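# Weigh the check weights, put the light one on the red dish

## Task

Four check weights look alike, but one weighs less than the rest. Use the balance to find it: its pointer sits over the white mark when both pans hold equal weight, and leans toward the lighter pan when they do not. Lay that lighter weight flat on the red dish, and make sure none of the other three weights ends up on the dish. Every item apart from the weights and the dish must stay upright, and the balance must stay on the piece of furniture it is on now.

## Robot and tools

Setup: three arms, arm1, arm2 and arm3. Each is an i2rt Big YAM with a five-fingered right hand. The arm bases are fixed in the scene frame, in metres. arm1 is at (-0.016, +1.215, +0.771) and faces roughly -x. arm2 is at (+0.091, -0.007, +0.865) and faces roughly +x. arm3 is at (-0.072, -1.205, +0.853) and faces roughly +x. A base points along its own +x. Reach is about 1.07 m from the joint1 axis.

Scene frame: the origin is on the floor and +z is up. A hand pose is written [x, y, z, qw, qx, qy, qz], with position in metres and orientation as a unit quaternion. The hand point is 0.045 m in front of the palm. In the hand's own axes, +z runs along the straight fingers, +y comes out of the palm, and +x points across the palm away from the thumb. With joints 1, 5 and 6 at 0 and the hand level and pointing forward, the palm faces down and the thumb is on the left. The wrist camera sits on the little-finger side. Near joint6 = -1.3 its image is upright.

Cameras: arm1_cam_wrist, arm2_cam_wrist, arm3_cam_wrist, room_a, room_b, or "all".

Tools:
- move: sends one action. It has an optional part per arm (arm1, arm2, arm3), plus "cameras", a list of names. A call with no arm parts returns the full state and all images. Each arm part can hold:
  - "joints": a map of absolute targets by joint name. joint1_rad goes from -2.879 to 2.879 and is the base yaw, counter-clockwise from above. joint2_rad goes from 0 to 3.141 and is the shoulder. joint3_rad goes from 0 to 3.019 and is the elbow. joint4_rad goes from -1.692 to 1.57, and positive pitches the fingers up. joint5_rad goes from -1.57 to 1.57, and positive swings the hand to the arm's right. joint6_rad goes from -2.094 to 2.094, and positive rolls the hand clockwise seen from behind. The hand keys run from -1 to 1, where +1 is open/straight and -1 is closed: hand_little, hand_ring, hand_middle, hand_index, hand_thumb_bend, and hand_thumb_turn (+1 beside the palm, -1 opposite the fingers). There are also two settings. hand_force_limit (-1 to 1) maps to about 0-10 N of fingertip stop force, or 0-15 N for the thumb. hand_speed (-0.96 to 1) reaches full speed at +0.48 and above.
  - "target": one 7-number absolute hand pose in the scene frame, as above. The hand follows a straight line to it from its current hand_target. When "target" is used, "joints" may contain only the hand keys.
  - "speed": top speed along the path in m/s, 0.002 to 4.3, default 0.25. Rotation is capped at twice that number in rad/s.
  - "min_time_s": 0.1 to 8 s. It sets the shortest duration of that arm's joint motions.
  All motions in a call start together. Hand paths end together and stop after 10 s at most. No action runs past 15 s. On each step the controller keeps the commanded pose within 100 mm and 20 degrees of the measured hand; this margin grows with speed.
- wait: {"seconds": 0 to 10, "cameras": as in move}. It lets time pass without new commands.
- zoom_image: {"camera": name, "region": [x0, y0, x1, y1]} in pixels of the latest image from that camera. (0,0) is top-left, and the region can be at most 504 by 504. Images are 672x504.
- show_instructions: shows the reference pages. It takes no arguments.
- finished_scene: ends the scene for good. The "scene" argument is optional and can only be 1. The goal has to hold with the robots no longer acting.

Result lines:
- "move" lists the arms that received a motion.
- "as last shown" marks an arm with no command this call.
- "hand" is the measured hand pose. It can be off, especially at long reach.
- "hand_target" is the pose that the currently held joint targets would give.
- "off_target" means the arm is at rest short of its goal and may still be pushing.
- "time_out" is a stop: a joint failed to finish. "on_its_own" shows the target it keeps pushing to.
- "joint command not followed" and "pose unreachable" mean a safety check held the arm back. "not_followed" means the hand target was discarded. The check keeps arms from hitting each other, but it can react late, and it ignores contact between hands and wrist cameras.
- hand_stopped_by gives six words, in the order little, ring, middle, index, thumb_bend, thumb_turn. Each is moving, target, force, stalled or fault.
- The *_load_n lines give fingertip force in N. Positive means the finger is pushed open. A load falling to about 0 means the grip is lost.
- Joint velocities are in rad/s; "within noise" means the arm is still.
- Joint torques are in N m and carry an offset. Numbers 3 and 4 wrap at ±28.
- MOTOR HOT appears at 85 °C. OVER-TEMPERATURE FAULT means the arm went limp; afterwards, resend any key marked limit_stop_at_motor_heat.

Gripping: a finger motor starts only when its target changes by at least 0.002. It stops at the target, or at hand_force_limit while closing, and then locks. For a gentle grip, use hand_speed of -0.94 or lower. The starting values are force limit 0 and speed -0.8, which is slow: about 3.6 s for a finger. With the thumb turned in front of the palm, the hand can wrap objects 0.035-0.065 m thick. A thumb-and-index pinch holds light items. The wrist bracket on the little-finger side sticks out and can strike things.

Calibration: camera intrinsics and world-to-camera transforms were given for every camera. The wrist camera poses are recomputed from the joint readings.

Cautions: never squeeze or press one robot against another, and never close one hand on another's fingers. Arms do not stop on contact and keep pushing. Joint-space moves can swing wide and fast, and a fast, stretched arm can overshoot by up to about 30 degrees. Move slowly near the balance and the weights. Do not drop the weights even a few millimetres, and do not let go while they move. Do not knock anything over or off the work area, and do not shift the balance off its furniture. Loose objects may sometimes be nudged by outside pushes. Avoid long stretched-out holds and pushing against the unreachable, since both overheat motors. Check that the pointer has settled before reading it.

Each tool is called after "Request:" in YAML: its name, and indented under it one key for each argument.

Reference images:

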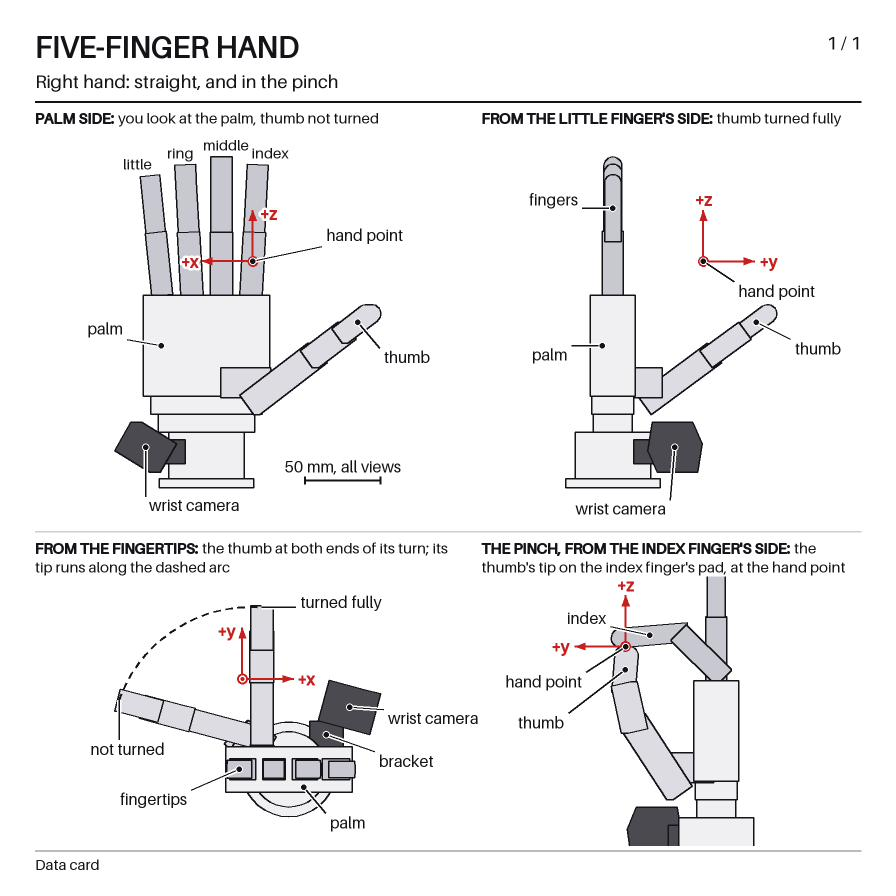

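## Session

Request:
move:

Scene clock: 0.00 s.
Joint torques (N m): no reading
Heat: arm1: hottest joint1_rad 30 °C; arm2: hottest joint1_rad 29 °C; arm3: hottest joint2_rad 30 °C.
Joint velocities: within noise
arm1.joint_positions: joint1_rad=-0.483 joint2_rad=+0.589 joint3_rad=+1.328 joint4_rad=-1.541 joint5_rad=-0.034 joint6_rad=-0.929 hand_little=+1.000 hand_ring=+1.000 hand_middle=+1.000 hand_index=+1.000 hand_thumb_turn=+1.000 hand_thumb_bend=+1.000 hand_force_limit=+0.000 hand_speed=-0.800
arm1.joint_status: not commanded
arm1.hand_stopped_by: target,target,target,target,target,target
arm1.little_load_n: 0.0
arm1.ring_load_n: 0.0
arm1.middle_load_n: 0.0
arm1.index_load_n: 0.0
arm1.thumb_bend_load_n: 0.0
arm1.thumb_turn_load_n: 0.0
arm1.hand: x=-0.1613 y=+1.3051 z=+1.1899 quat_wxyz=(+0.372, -0.462, -0.803, +0.058) (m; scene frame)
arm1.hand_target: x=-0.1609 y=+1.3050 z=+1.1965 quat_wxyz=(+0.380, -0.461, -0.800, +0.059) (m; scene frame)
arm1.hand_status: not commanded
arm2.joint_positions: joint1_rad=+0.506 joint2_rad=+0.650 joint3_rad=+1.388 joint4_rad=-1.332 joint5_rad=-0.060 joint6_rad=-0.970 hand_little=+1.000 hand_ring=+1.000 hand_middle=+1.000 hand_index=+1.000 hand_thumb_turn=+1.000 hand_thumb_bend=+1.000 hand_force_limit=+0.000 hand_speed=-0.800
arm2.joint_status: not commanded
arm2.hand_stopped_by: target,target,target,target,target,target
arm2.little_load_n: 0.0
arm2.ring_load_n: 0.0
arm2.middle_load_n: 0.0
arm2.index_load_n: 0.0
arm2.thumb_bend_load_n: 0.0
arm2.thumb_turn_load_n: 0.0
arm2.hand: x=-0.1231 y=-0.0896 z=+1.3378 quat_wxyz=(-0.398, +0.052, +0.879, -0.258) (m; scene frame)
arm2.hand_target: x=-0.1233 y=-0.0897 z=+1.3493 quat_wxyz=(-0.409, +0.051, +0.872, -0.264) (m; scene frame)
arm2.hand_status: not commanded
arm3.joint_positions: joint1_rad=+0.470 joint2_rad=+0.647 joint3_rad=+1.415 joint4_rad=-1.141 joint5_rad=-0.180 joint6_rad=-1.013 hand_little=+1.000 hand_ring=+1.000 hand_middle=+1.000 hand_index=+1.000 hand_thumb_turn=+1.000 hand_thumb_bend=+1.000 hand_force_limit=+0.000 hand_speed=-0.800
arm3.joint_status: not commanded
arm3.hand_stopped_by: target,target,target,target,target,target
arm3.little_load_n: 0.0
arm3.ring_load_n: 0.0
arm3.middle_load_n: 0.0
arm3.index_load_n: 0.0
arm3.thumb_bend_load_n: 0.0
arm3.thumb_turn_load_n: 0.0
arm3.hand: x=-0.3228 y=-1.2971 z=+1.3782 quat_wxyz=(-0.470, +0.032, +0.823, -0.316) (m; scene frame)
arm3.hand_target: x=-0.3212 y=-1.2965 z=+1.3879 quat_wxyz=(-0.478, +0.031, +0.817, -0.319) (m; scene frame)
arm3.hand_status: not commanded
pictures: arm1_cam_wrist, arm2_cam_wrist, arm3_cam_wrist, room_a, room_b

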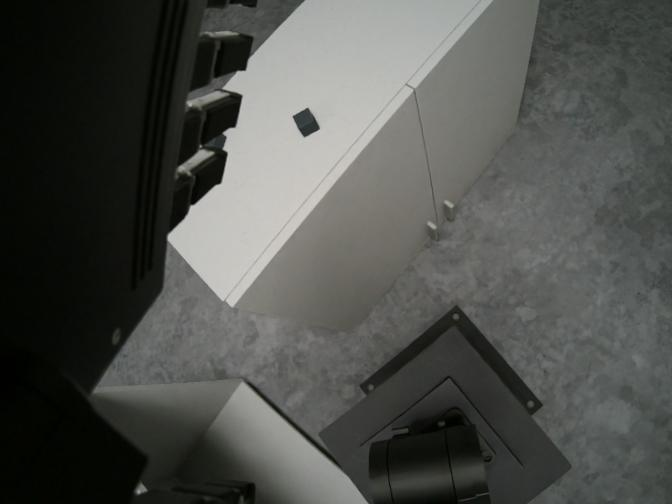

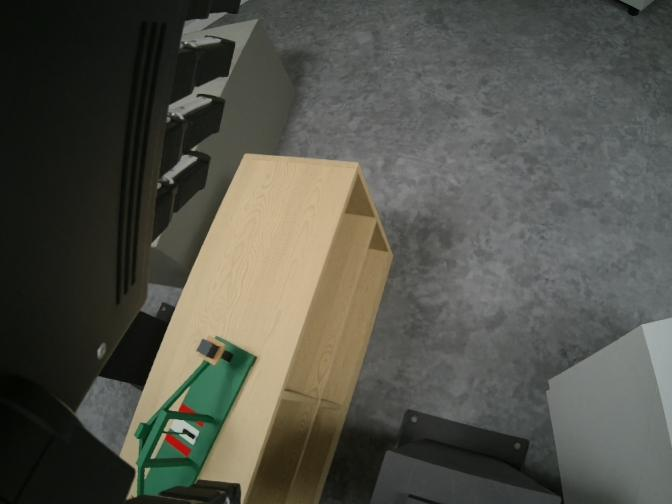

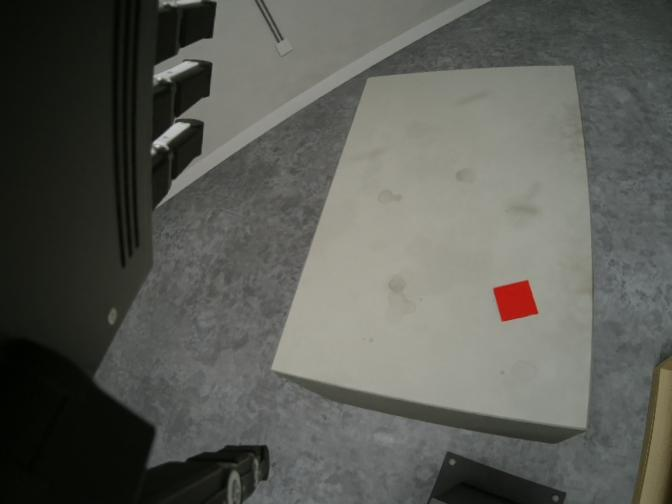

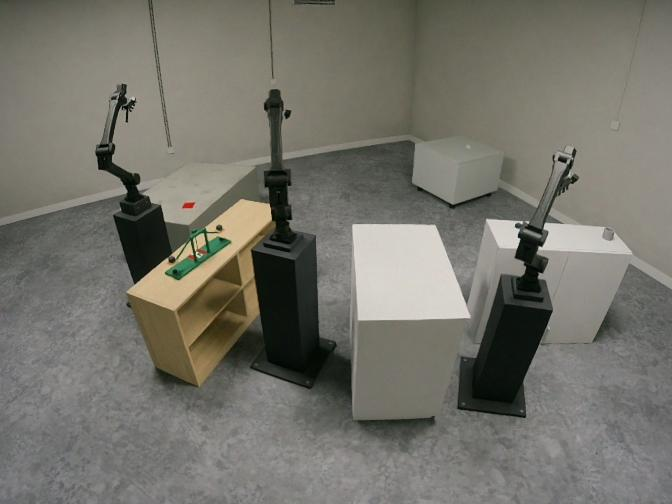

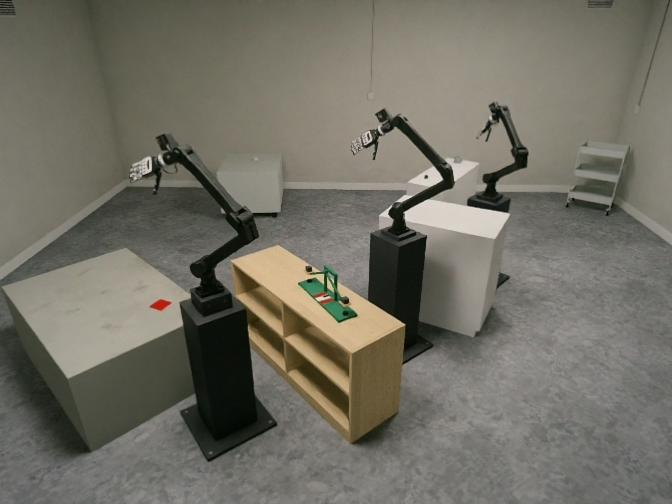

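Request:
zoom_image:
  camera: "room_b"
  region: [280, 240, 380, 330]

Request:
zoom_image:
  camera: "room_b"
  region: [380, 140, 540, 260]

Request:
zoom_image:
  camera: "room_a"
  region: [140, 210, 260, 300]

Request:
zoom_image:
  camera: "room_a"
  region: [470, 200, 650, 340]

Request:
zoom_image:
  camera: "arm1_cam_wrist"
  region: [160, 60, 400, 240]

Request:
zoom_image:
  camera: "arm2_cam_wrist"
  region: [100, 300, 320, 504]

Scaled by 5.040 from the camera's image (finer frame: 960x720).

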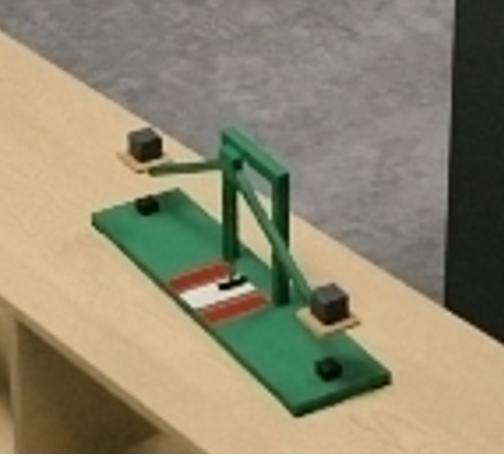

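Scaled by 3.150 from the camera's image (finer frame: 960x720).

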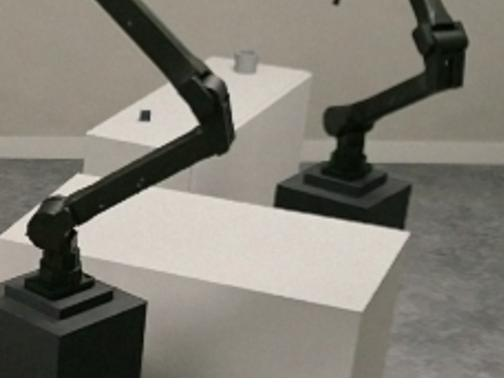

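Scaled by 4.200 from the camera's image (finer frame: 960x720).

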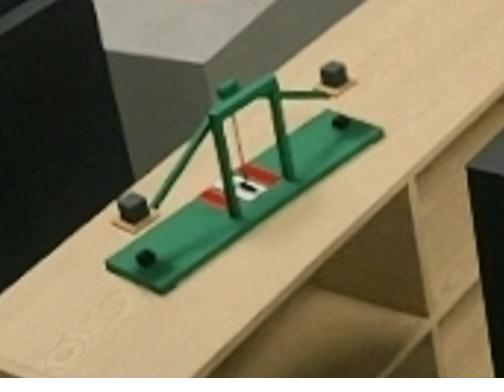

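Scaled by 2.800 from the camera's image (finer frame: 960x720).

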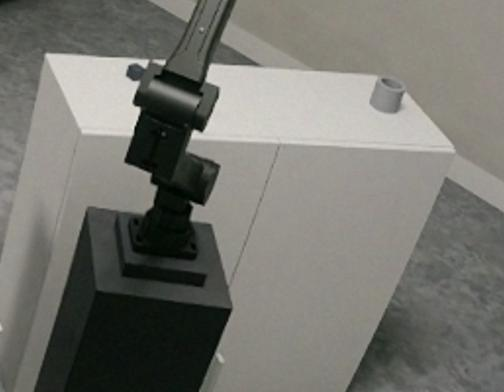

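Scaled by 2.100 from the camera's image (finer frame: 960x720).

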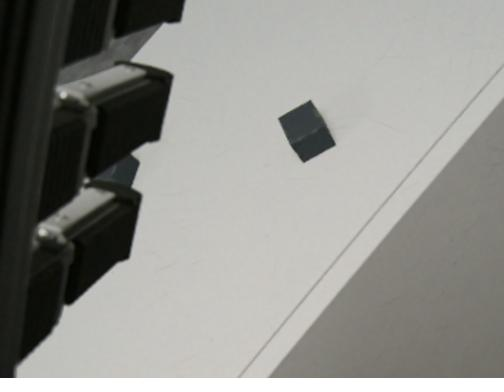

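Scaled by 2.291 from the camera's image (finer frame: 960x720).

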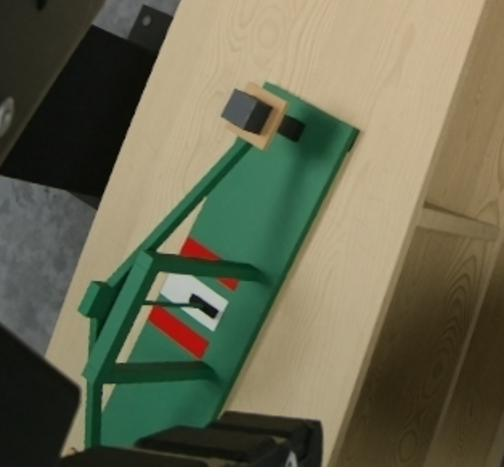

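Request:
move:
  arm1: {"target": [-0.46, 1.38, 0.98, 0.2053, -0.7663, -0.5880, 0.1575], "speed": 0.35}
  arm2: {"target": [-0.08, -0.45, 1.0, -0.0113, 0.0421, 0.9650, -0.2586], "speed": 0.35}
  arm3: {"target": [-0.42, -1.11, 0.88, 0.2053, -0.7663, -0.5880, 0.1575], "speed": 0.35}
  cameras: ["all"]

Scene clock: 14.97 s.
Joint torques (N m): arm1=[0.5 -9.17 12.21 1.68 -0.15 0.19] | arm2=[2.14 -9.11 10.25 1.25 -0.19 0.12] | arm3=[1.32 -8.59 10.11 1.33 0.08 0.11]
Heat: arm1: hottest joint1_rad 30 °C; arm2: hottest joint1_rad 29 °C; arm3: hottest joint2_rad 30 °C.
move: arm1 off_target; arm2 off_target; arm3 done
Joint velocities: within noise
arm1.joint_positions: joint1_rad=-0.488 joint2_rad=+1.372 joint3_rad=+1.221 joint4_rad=-0.951 joint5_rad=-0.085 joint6_rad=-0.167 hand_little=+1.000 hand_ring=+1.000 hand_middle=+1.000 hand_index=+1.000 hand_thumb_turn=+1.000 hand_thumb_bend=+1.000 hand_force_limit=+0.000 hand_speed=-0.800
arm1.joint_status: not commanded
arm1.hand_stopped_by: target,target,target,target,target,target
arm1.little_load_n: 0.0
arm1.ring_load_n: 0.0
arm1.middle_load_n: 0.0
arm1.index_load_n: 0.0
arm1.thumb_bend_load_n: 0.0
arm1.thumb_turn_load_n: 0.0
arm1.hand: x=-0.4445 y=+1.3673 z=+0.9630 quat_wxyz=(+0.186, -0.763, -0.602, +0.147)
arm1.hand_target: x=-0.4590 y=+1.3796 z=+0.9801 quat_wxyz=(+0.205, -0.766, -0.588, +0.157)
arm1.hand_status: off_target (0.026 m and 3.0 deg from the pose sent, 0.373 m and 48.4 deg at the start)
arm2.joint_positions: joint1_rad=+1.145 joint2_rad=+1.466 joint3_rad=+1.092 joint4_rad=-0.785 joint5_rad=-0.196 joint6_rad=-0.343 hand_little=+1.000 hand_ring=+1.000 hand_middle=+1.000 hand_index=+1.000 hand_thumb_turn=+1.000 hand_thumb_bend=+1.000 hand_force_limit=+0.000 hand_speed=-0.800
arm2.joint_status: not commanded
arm2.hand_stopped_by: target,target,target,target,target,target
arm2.little_load_n: 0.0
arm2.ring_load_n: 0.0
arm2.middle_load_n: 0.0
arm2.index_load_n: 0.0
arm2.thumb_bend_load_n: 0.0
arm2.thumb_turn_load_n: 0.0
arm2.hand: x=-0.0762 y=-0.4258 z=+0.9736 quat_wxyz=(+0.000, +0.048, +0.973, -0.225)
arm2.hand_target: x=-0.0794 y=-0.4486 z=+1.0005 quat_wxyz=(-0.011, +0.042, +0.965, -0.259)
arm2.hand_status: off_target (0.036 m and 4.2 deg from the pose sent, 0.496 m and 45.7 deg at the start)
arm3.joint_positions: joint1_rad=-0.244 joint2_rad=+1.253 joint3_rad=+0.627 joint4_rad=-0.444 joint5_rad=-0.050 joint6_rad=-0.097 hand_little=+1.000 hand_ring=+1.000 hand_middle=+1.000 hand_index=+1.000 hand_thumb_turn=+1.000 hand_thumb_bend=+1.000 hand_force_limit=+0.000 hand_speed=-0.800
arm3.joint_status: not commanded
arm3.hand_stopped_by: target,target,target,target,target,target
arm3.little_load_n: 0.0
arm3.ring_load_n: -0.5
arm3.middle_load_n: 0.0
arm3.index_load_n: 0.0
arm3.thumb_bend_load_n: 0.0
arm3.thumb_turn_load_n: 0.0
arm3.hand: x=-0.4125 y=-1.1148 z=+0.8754 quat_wxyz=(-0.196, +0.764, +0.596, -0.152)
arm3.hand_target: x=-0.4197 y=-1.1101 z=+0.8800 quat_wxyz=(-0.205, +0.766, +0.588, -0.157)
arm3.hand_status: done (0.010 m and 1.6 deg from the pose sent, 0.541 m and 98.2 deg at the start)
pictures: arm1_cam_wrist, arm2_cam_wrist, arm3_cam_wrist, room_a, room_b
arm1_cam_wrist: T_world_to_cam=[[0.87425, 0.09099, -0.47688, 0.72876], [0.25538, -0.92159, 0.29233, 1.0946], [-0.41289, -0.37735, -0.82893, 1.24369]] pos_world=[-0.40314, 1.41177, 1.05849]
arm2_cam_wrist: T_world_to_cam=[[-0.22026, 0.87216, -0.43684, 0.77641], [0.86989, 0.37825, 0.31658, -0.07258], [0.44134, -0.31027, -0.84199, 0.83598]] pos_world=[-0.13481, -0.39031, 1.06603]
arm3_cam_wrist: T_world_to_cam=[[0.88981, 0.01083, -0.4562, 0.78097], [0.22406, -0.88127, 0.41611, -1.26562], [-0.39753, -0.47248, -0.78659, 0.11264]] pos_world=[-0.36656, -1.0706, 0.97152]

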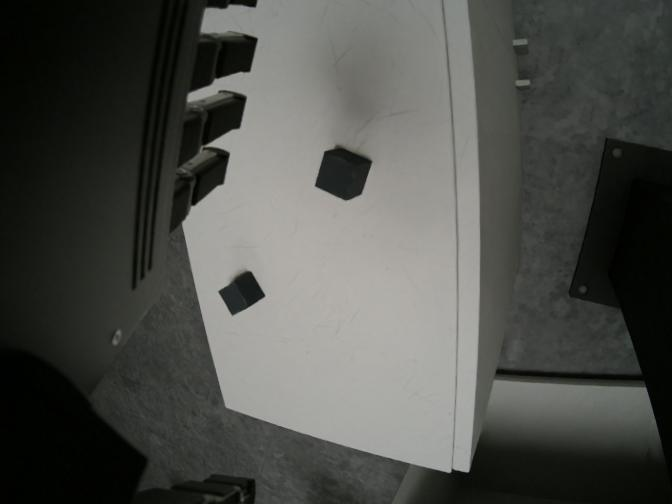

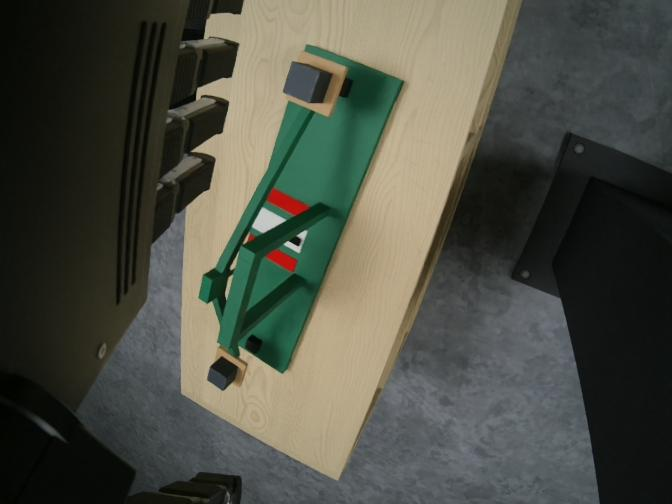

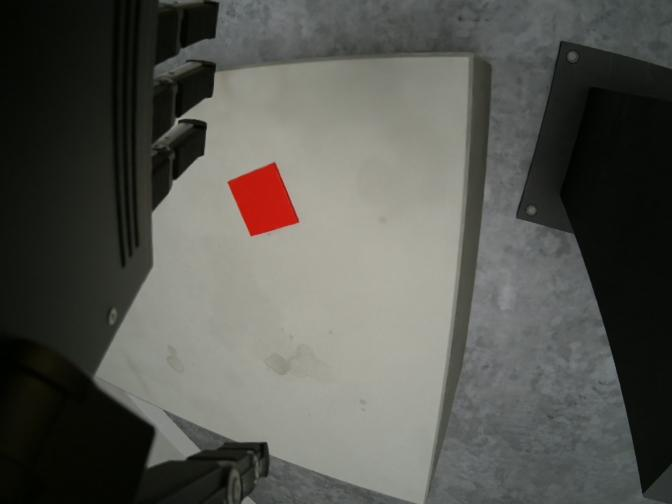

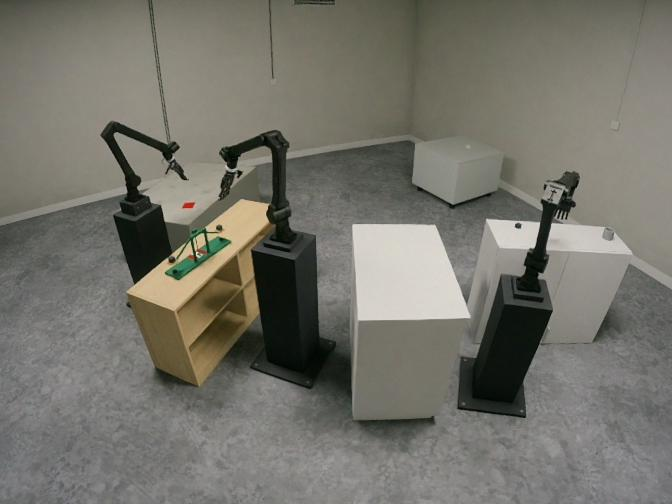

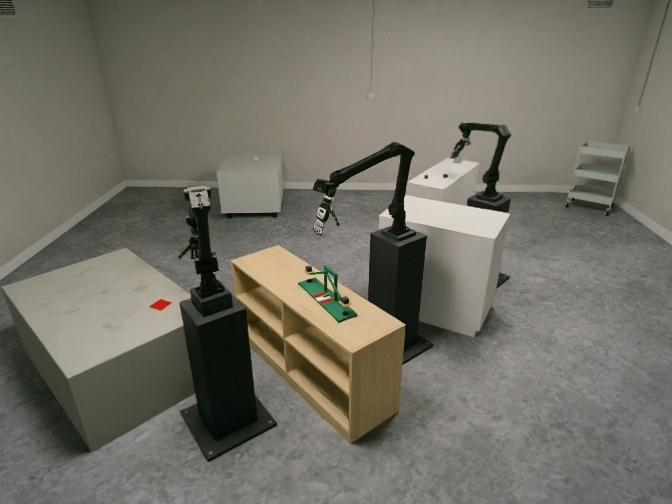

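Request:
zoom_image:
  camera: "arm1_cam_wrist"
  region: [190, 110, 410, 330]

Request:
zoom_image:
  camera: "arm2_cam_wrist"
  region: [180, 20, 420, 400]

Request:
zoom_image:
  camera: "arm3_cam_wrist"
  region: [200, 140, 320, 260]

Scaled by 2.291 from the camera's image (finer frame: 960x720).

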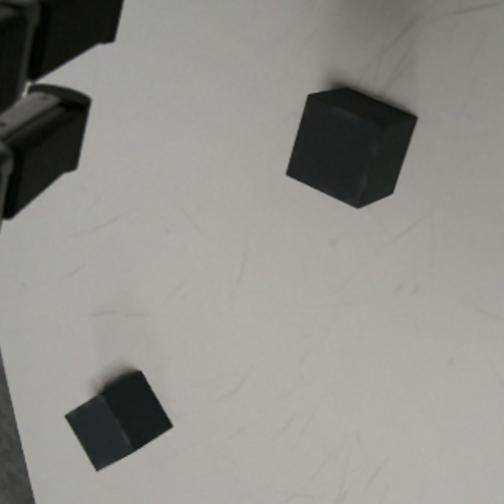

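Scaled by 1.326 from the camera's image (finer frame: 960x720).

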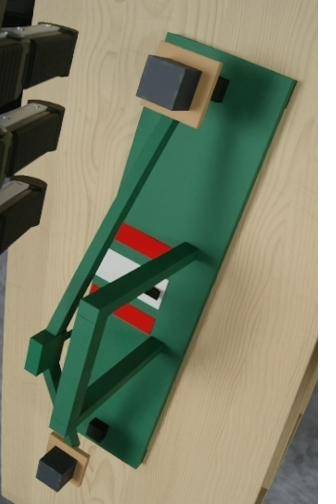

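Scaled by 4.200 from the camera's image (finer frame: 960x720).

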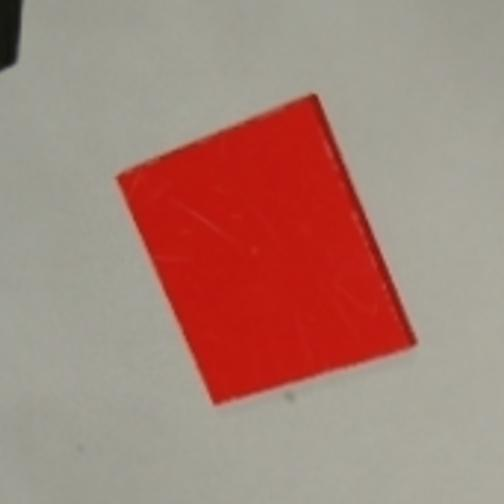

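Request:
zoom_image:
  camera: "arm2_cam_wrist"
  region: [260, 30, 420, 150]

Request:
zoom_image:
  camera: "arm2_cam_wrist"
  region: [180, 180, 340, 400]

Request:
zoom_image:
  camera: "room_b"
  region: [400, 120, 500, 200]

Request:
zoom_image:
  camera: "room_a"
  region: [480, 200, 640, 320]

Scaled by 3.150 from the camera's image (finer frame: 960x720).

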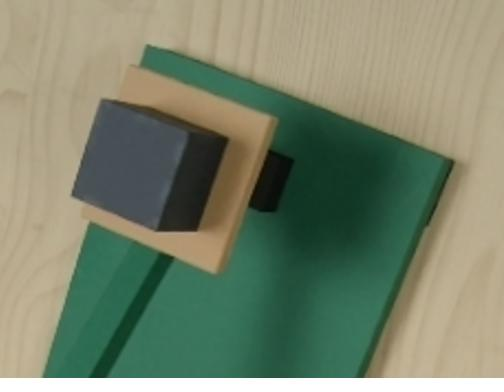

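Scaled by 2.291 from the camera's image (finer frame: 960x720).

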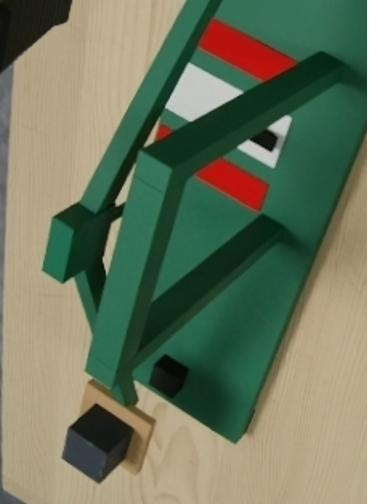

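Scaled by 5.040 from the camera's image (finer frame: 960x720).

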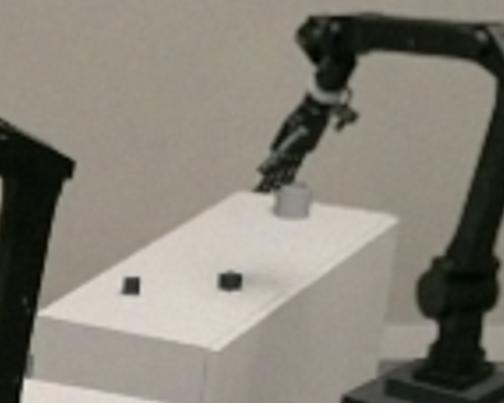

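Scaled by 3.150 from the camera's image (finer frame: 960x720).

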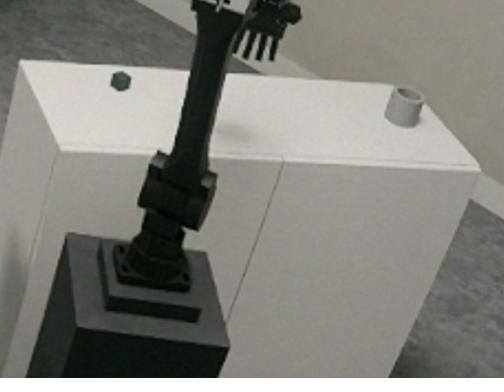

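Request:
move:
  arm1: {"target": [-0.565, 1.345, 0.885, 0.4001, -0.6726, -0.5350, 0.3183], "speed": 0.3, "joints": {"hand_thumb_turn": -1, "hand_thumb_bend": 0.8, "hand_index": 0.3, "hand_middle": 0.3, "hand_speed": 0.2}}
  arm2: {"joints": {"joint1_rad": -1.4}, "min_time_s": 3}
  arm3: {"joints": {"joint1_rad": -2.0, "hand_thumb_turn": -1, "hand_thumb_bend": 0.8, "hand_index": 0.3, "hand_middle": 0.3, "hand_speed": 0.2}, "min_time_s": 3}
  cameras: ["all"]

Scene clock: 35.83 s.
Joint torques (N m): arm1=[2.61 -9.47 7.94 2.51 0.07 0.18] | arm2=[0.97 -9.05 10.25 1.14 -0.1 0.12] | arm3=[1.55 -8.59 10.1 1.28 0 0.1]
Heat: arm1: hottest joint3_rad 31 °C; arm2: hottest joint1_rad 29 °C; arm3: hottest joint3_rad 31 °C.
move: arm1 done; arm2 done; arm3 done
Joint velocities: within noise
arm1.joint_positions: joint1_rad=-0.385 joint2_rad=+1.446 joint3_rad=+0.851 joint4_rad=+0.097 joint5_rad=-0.072 joint6_rad=-0.054 hand_little=+1.000 hand_ring=+1.000 hand_middle=+0.300 hand_index=+0.300 hand_thumb_turn=-1.000 hand_thumb_bend=+0.800 hand_force_limit=+0.000 hand_speed=+0.200
arm1.joint_status: all done
arm1.hand_stopped_by: target,target,target,target,target,target
arm1.little_load_n: 0.0
arm1.ring_load_n: 0.0
arm1.middle_load_n: 0.0
arm1.index_load_n: 0.0
arm1.thumb_bend_load_n: -0.5
arm1.thumb_turn_load_n: 0.0
arm1.hand: x=-0.5627 y=+1.3519 z=+0.8910 quat_wxyz=(+0.405, -0.671, -0.536, +0.314)
arm1.hand_target: x=-0.5648 y=+1.3450 z=+0.8850 quat_wxyz=(+0.400, -0.673, -0.535, +0.318)
arm1.hand_status: done (0.009 m and 0.8 deg from the pose sent, 0.145 m and 34.1 deg at the start)
arm2.joint_positions: joint1_rad=-1.399 joint2_rad=+1.466 joint3_rad=+1.092 joint4_rad=-0.783 joint5_rad=-0.200 joint6_rad=-0.343 hand_little=+1.000 hand_ring=+1.000 hand_middle=+1.000 hand_index=+1.000 hand_thumb_turn=+1.000 hand_thumb_bend=+1.000 hand_force_limit=+0.000 hand_speed=-0.800
arm2.joint_status: all done
arm2.hand_stopped_by: target,target,target,target,target,target
arm2.little_load_n: 0.0
arm2.ring_load_n: -0.5
arm2.middle_load_n: 0.0
arm2.index_load_n: 0.0
arm2.thumb_bend_load_n: 0.0
arm2.thumb_turn_load_n: 0.0
arm2.hand: x=-0.0043 y=+0.4345 z=+0.9734 quat_wxyz=(-0.216, +0.943, +0.239, -0.079)
arm2.hand_target: x=-0.0064 y=+0.4563 z=+1.0002 quat_wxyz=(-0.251, +0.936, +0.234, -0.075)
arm2.hand_status: not commanded
arm3.joint_positions: joint1_rad=-1.997 joint2_rad=+1.253 joint3_rad=+0.627 joint4_rad=-0.444 joint5_rad=-0.048 joint6_rad=-0.096 hand_little=+1.000 hand_ring=+1.000 hand_middle=+0.300 hand_index=+0.300 hand_thumb_turn=-1.000 hand_thumb_bend=+0.800 hand_force_limit=+0.000 hand_speed=+0.200
arm3.joint_status: all done
arm3.hand_stopped_by: target,target,target,target,target,target
arm3.little_load_n: 0.0
arm3.ring_load_n: 0.0
arm3.middle_load_n: 0.0
arm3.index_load_n: 0.0
arm3.thumb_bend_load_n: 0.0
arm3.thumb_turn_load_n: 0.0
arm3.hand: x=+0.0783 y=-0.8865 z=+0.8751 quat_wxyz=(-0.241, +0.947, -0.206, +0.056)
arm3.hand_target: x=+0.0829 y=-0.8797 z=+0.8798 quat_wxyz=(-0.251, +0.943, -0.211, +0.059)
arm3.hand_status: not commanded
pictures: arm1_cam_wrist, arm2_cam_wrist, arm3_cam_wrist, room_a, room_b
arm1_cam_wrist: T_world_to_cam=[[0.47481, 0.19944, -0.85719, 0.76659], [0.34207, -0.93923, -0.02905, 1.49068], [-0.81089, -0.27942, -0.51418, 0.49265]] pos_world=[-0.47441, 1.38485, 0.95373]
arm2_cam_wrist: T_world_to_cam=[[0.66269, -0.59754, -0.45142, 0.69836], [-0.49642, -0.80183, 0.33262, 0.03068], [-0.56072, 0.00367, -0.828, 0.91677]] pos_world=[0.06649, 0.43853, 1.06414]
arm3_cam_wrist: T_world_to_cam=[[-0.15019, -0.87808, -0.45432, -0.36662], [-0.90952, -0.05744, 0.41168, -0.35139], [-0.38759, 0.47505, -0.79, 1.25762]] pos_world=[0.11278, -0.93954, 0.97162]

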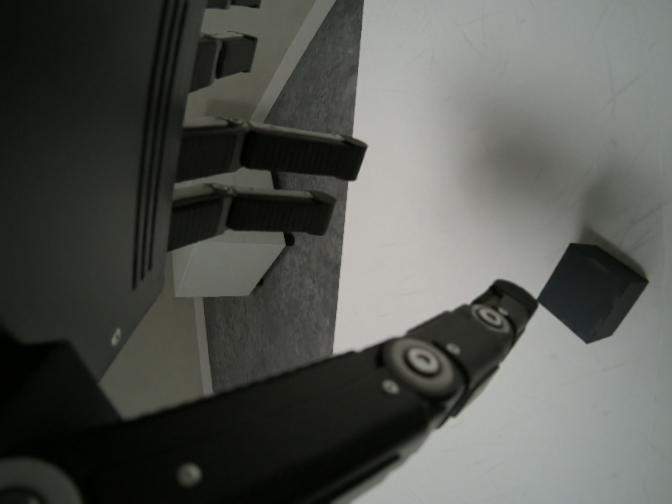

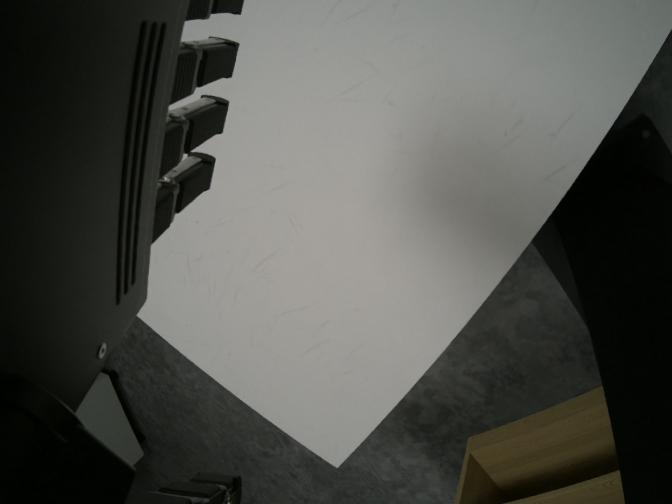

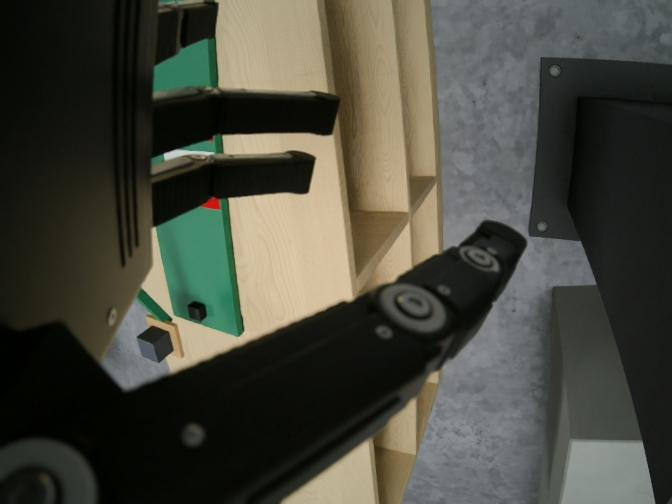

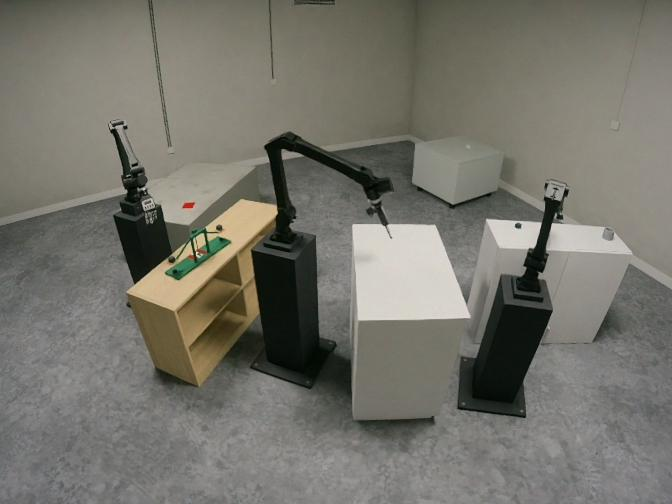

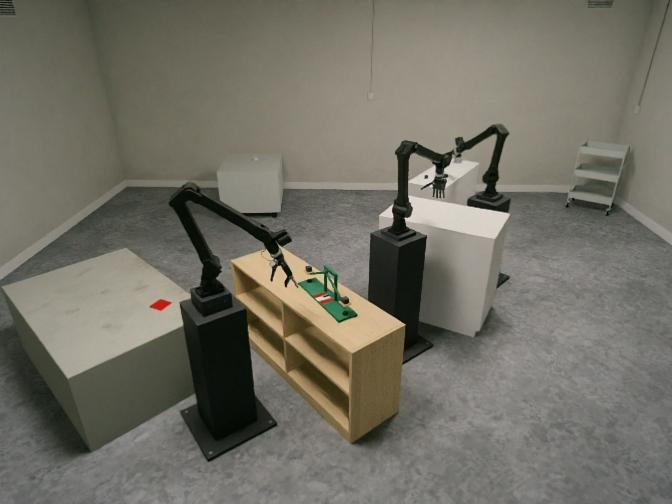

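Request:
zoom_image:
  camera: "arm1_cam_wrist"
  region: [500, 200, 672, 380]

Request:
zoom_image:
  camera: "arm3_cam_wrist"
  region: [100, 260, 280, 400]

Scaled by 2.800 from the camera's image (finer frame: 960x720).

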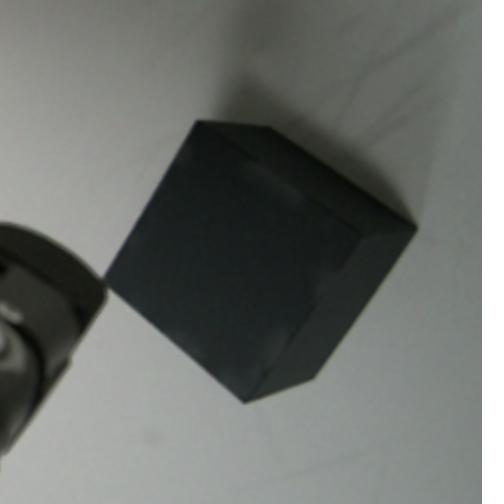

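Scaled by 2.800 from the camera's image (finer frame: 960x720).

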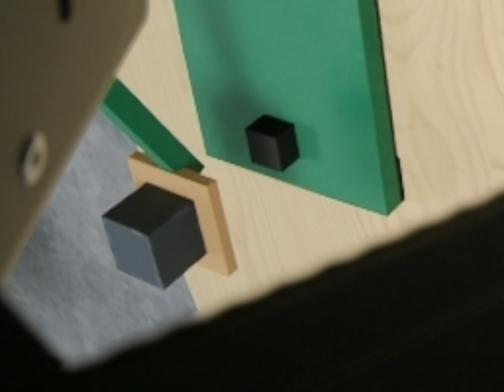

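Request:
move:
  arm1: {"target": [-0.552, 1.330, 0.790, 0.3856, -0.6747, -0.5464, 0.3123], "speed": 0.2}
  arm3: {"target": [0.28, -0.645, 0.90, 0.4981, -0.8627, 0.0754, -0.0436], "speed": 0.25}
  cameras: ["arm1_cam_wrist", "arm3_cam_wrist", "room_b", "room_a"]

Request:
zoom_image:
  camera: "room_b"
  region: [370, 120, 530, 350]

Request:
zoom_image:
  camera: "room_a"
  region: [330, 200, 480, 340]

Scene clock: 43.90 s.
Joint torques (N m): arm1=[2.9 -9.64 6.42 2.51 0.11 0.19] | arm2=[1.08 -9 10.25 1.14 -0.1 0.11] | arm3=[1.2 -15.38 12.81 1.77 -0.29 -0.12]
Heat: arm1: hottest joint3_rad 32 °C; arm2: hottest joint1_rad 29 °C; arm3: hottest joint3_rad 32 °C.
move: arm1 off_target; arm3 off_target
Joint velocities: within noise
arm1.joint_positions: joint1_rad=-0.367 joint2_rad=+1.607 joint3_rad=+0.738 joint4_rad=+0.345 joint5_rad=-0.069 joint6_rad=-0.054 hand_little=+1.000 hand_ring=+1.000 hand_middle=+0.300 hand_index=+0.300 hand_thumb_turn=-1.000 hand_thumb_bend=+0.800 hand_force_limit=+0.000 hand_speed=+0.200
arm1.joint_status: not commanded
arm1.hand_stopped_by: target,target,target,target,target,target
arm1.little_load_n: -0.5
arm1.ring_load_n: 0.0
arm1.middle_load_n: 0.0
arm1.index_load_n: 0.0
arm1.thumb_bend_load_n: 0.0
arm1.thumb_turn_load_n: 0.0
arm1.hand: x=-0.5525 y=+1.3391 z=+0.8000 quat_wxyz=(+0.394, -0.672, -0.545, +0.310)
arm1.hand_target: x=-0.5517 y=+1.3301 z=+0.7902 quat_wxyz=(+0.386, -0.675, -0.546, +0.312)
arm1.hand_status: off_target (0.014 m and 1.0 deg from the pose sent, 0.104 m and 2.6 deg at the start)
arm2: as last shown
arm2.little_load_n: -0.5
arm2.ring_load_n: 0.0
arm2.index_load_n: -0.5
arm3.joint_positions: joint1_rad=-2.163 joint2_rad=+1.828 joint3_rad=+1.134 joint4_rad=+0.069 joint5_rad=-0.455 joint6_rad=-0.276 hand_little=+1.000 hand_ring=+1.000 hand_middle=+0.300 hand_index=+0.300 hand_thumb_turn=-1.000 hand_thumb_bend=+0.800 hand_force_limit=+0.000 hand_speed=+0.200
arm3.joint_status: not commanded
arm3.hand_stopped_by: target,target,target,target,target,target
arm3.little_load_n: 0.0
arm3.ring_load_n: 0.0
arm3.middle_load_n: 0.0
arm3.index_load_n: 0.0
arm3.thumb_bend_load_n: 0.0
arm3.thumb_turn_load_n: 0.0
arm3.hand: x=+0.2648 y=-0.6572 z=+0.8907 quat_wxyz=(-0.485, +0.870, -0.083, +0.032)
arm3.hand_target: x=+0.2796 y=-0.6458 z=+0.9004 quat_wxyz=(-0.498, +0.863, -0.076, +0.044)
arm3.hand_status: off_target (0.022 m and 2.3 deg from the pose sent, 0.315 m and 34.6 deg at the start)
pictures: arm1_cam_wrist, arm3_cam_wrist, room_a, room_b
arm1_cam_wrist: T_world_to_cam=[[0.49345, 0.20115, -0.8462, 0.68551], [0.35601, -0.93437, -0.01451, 1.46215], [-0.79358, -0.29409, -0.53267, 0.49449]] pos_world=[-0.46638, 1.37373, 0.86469]
arm3_cam_wrist: T_world_to_cam=[[0.11194, -0.5531, -0.82556, 0.34466], [-0.8855, -0.43253, 0.16971, -0.21231], [-0.45095, 0.71204, -0.53819, 1.18151]] pos_world=[0.30621, -0.74248, 0.95645]

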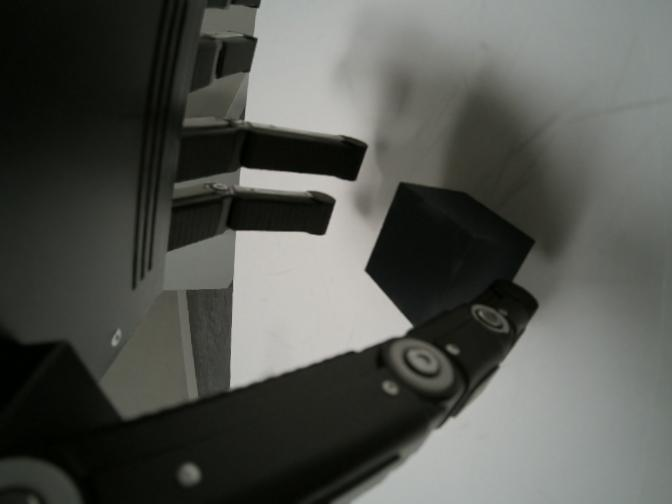

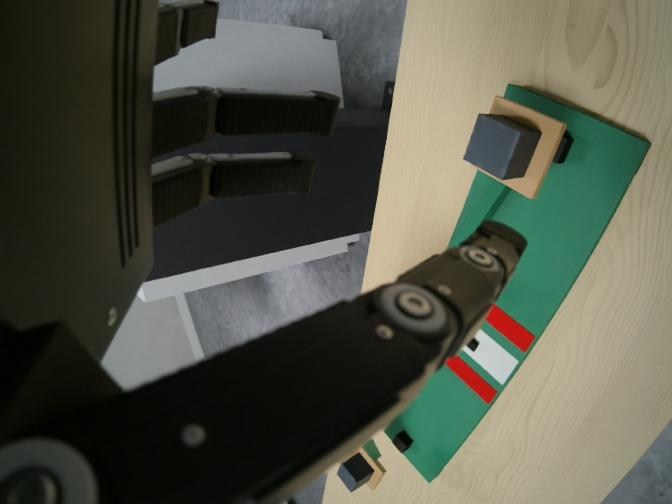

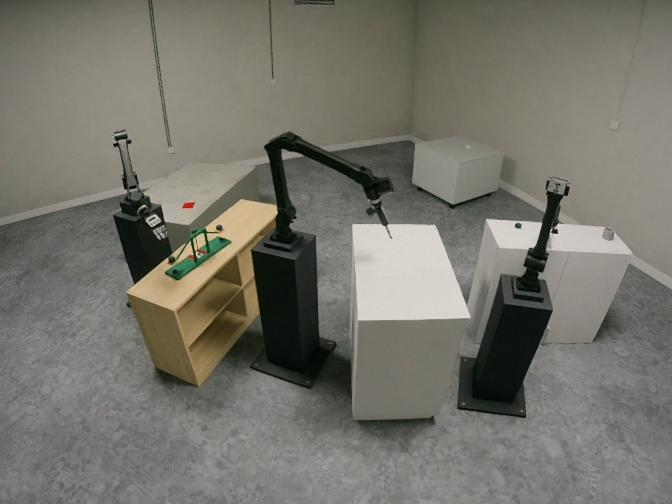

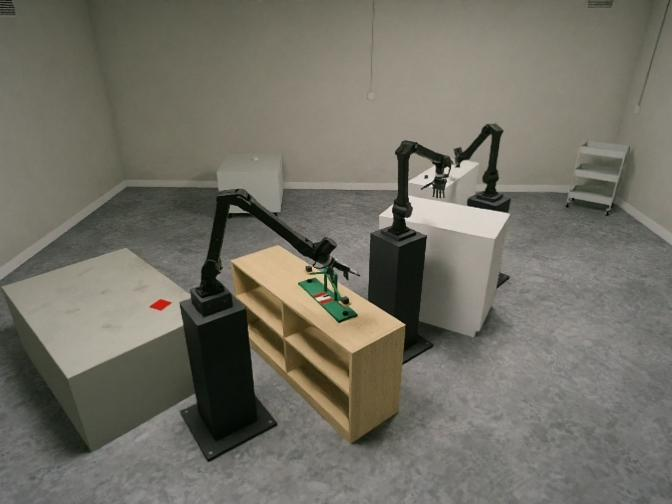

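Scaled by 2.191 from the camera's image (finer frame: 960x720).

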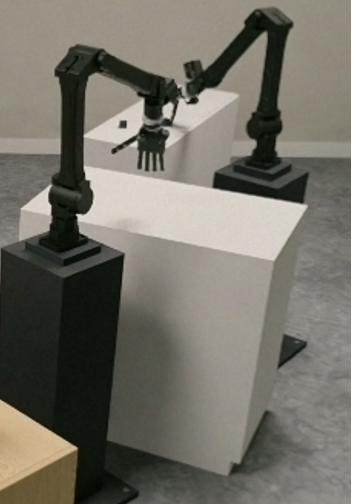

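Scaled by 3.360 from the camera's image (finer frame: 960x720).

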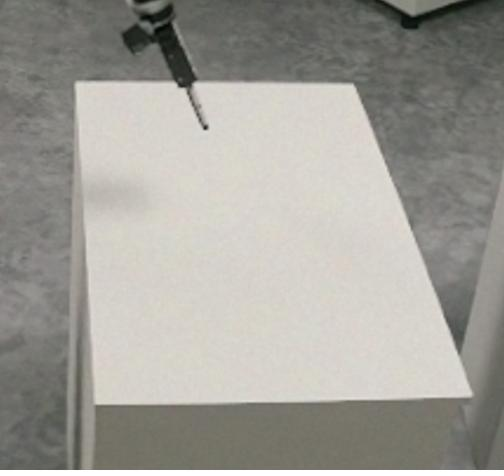

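Request:
zoom_image:
  camera: "arm1_cam_wrist"
  region: [300, 120, 560, 360]

Request:
zoom_image:
  camera: "arm3_cam_wrist"
  region: [420, 60, 672, 280]

Request:
zoom_image:
  camera: "arm3_cam_wrist"
  region: [300, 280, 560, 504]

Scaled by 1.938 from the camera's image (finer frame: 960x720).

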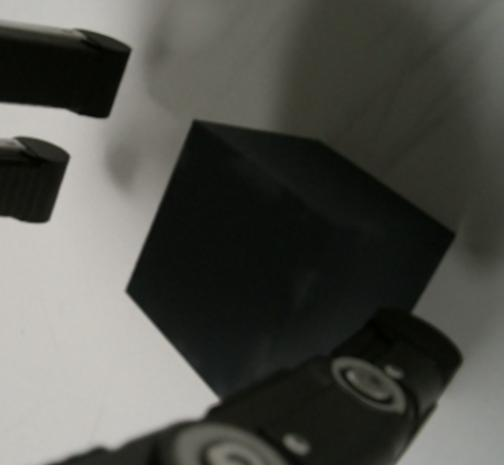

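Scaled by 2.000 from the camera's image (finer frame: 960x720).

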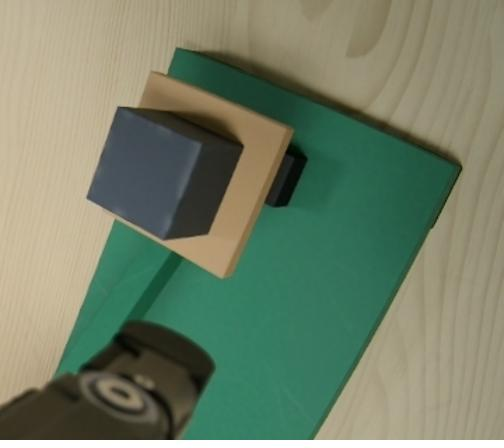

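Scaled by 1.938 from the camera's image (finer frame: 960x720).

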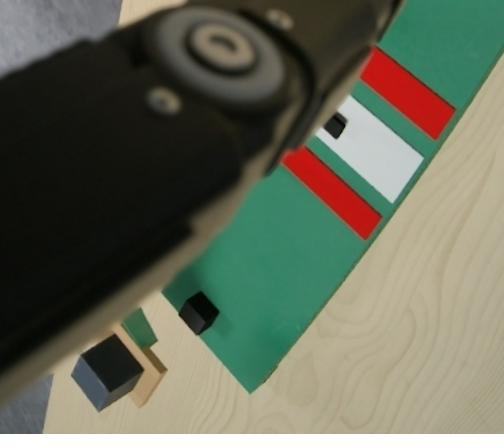

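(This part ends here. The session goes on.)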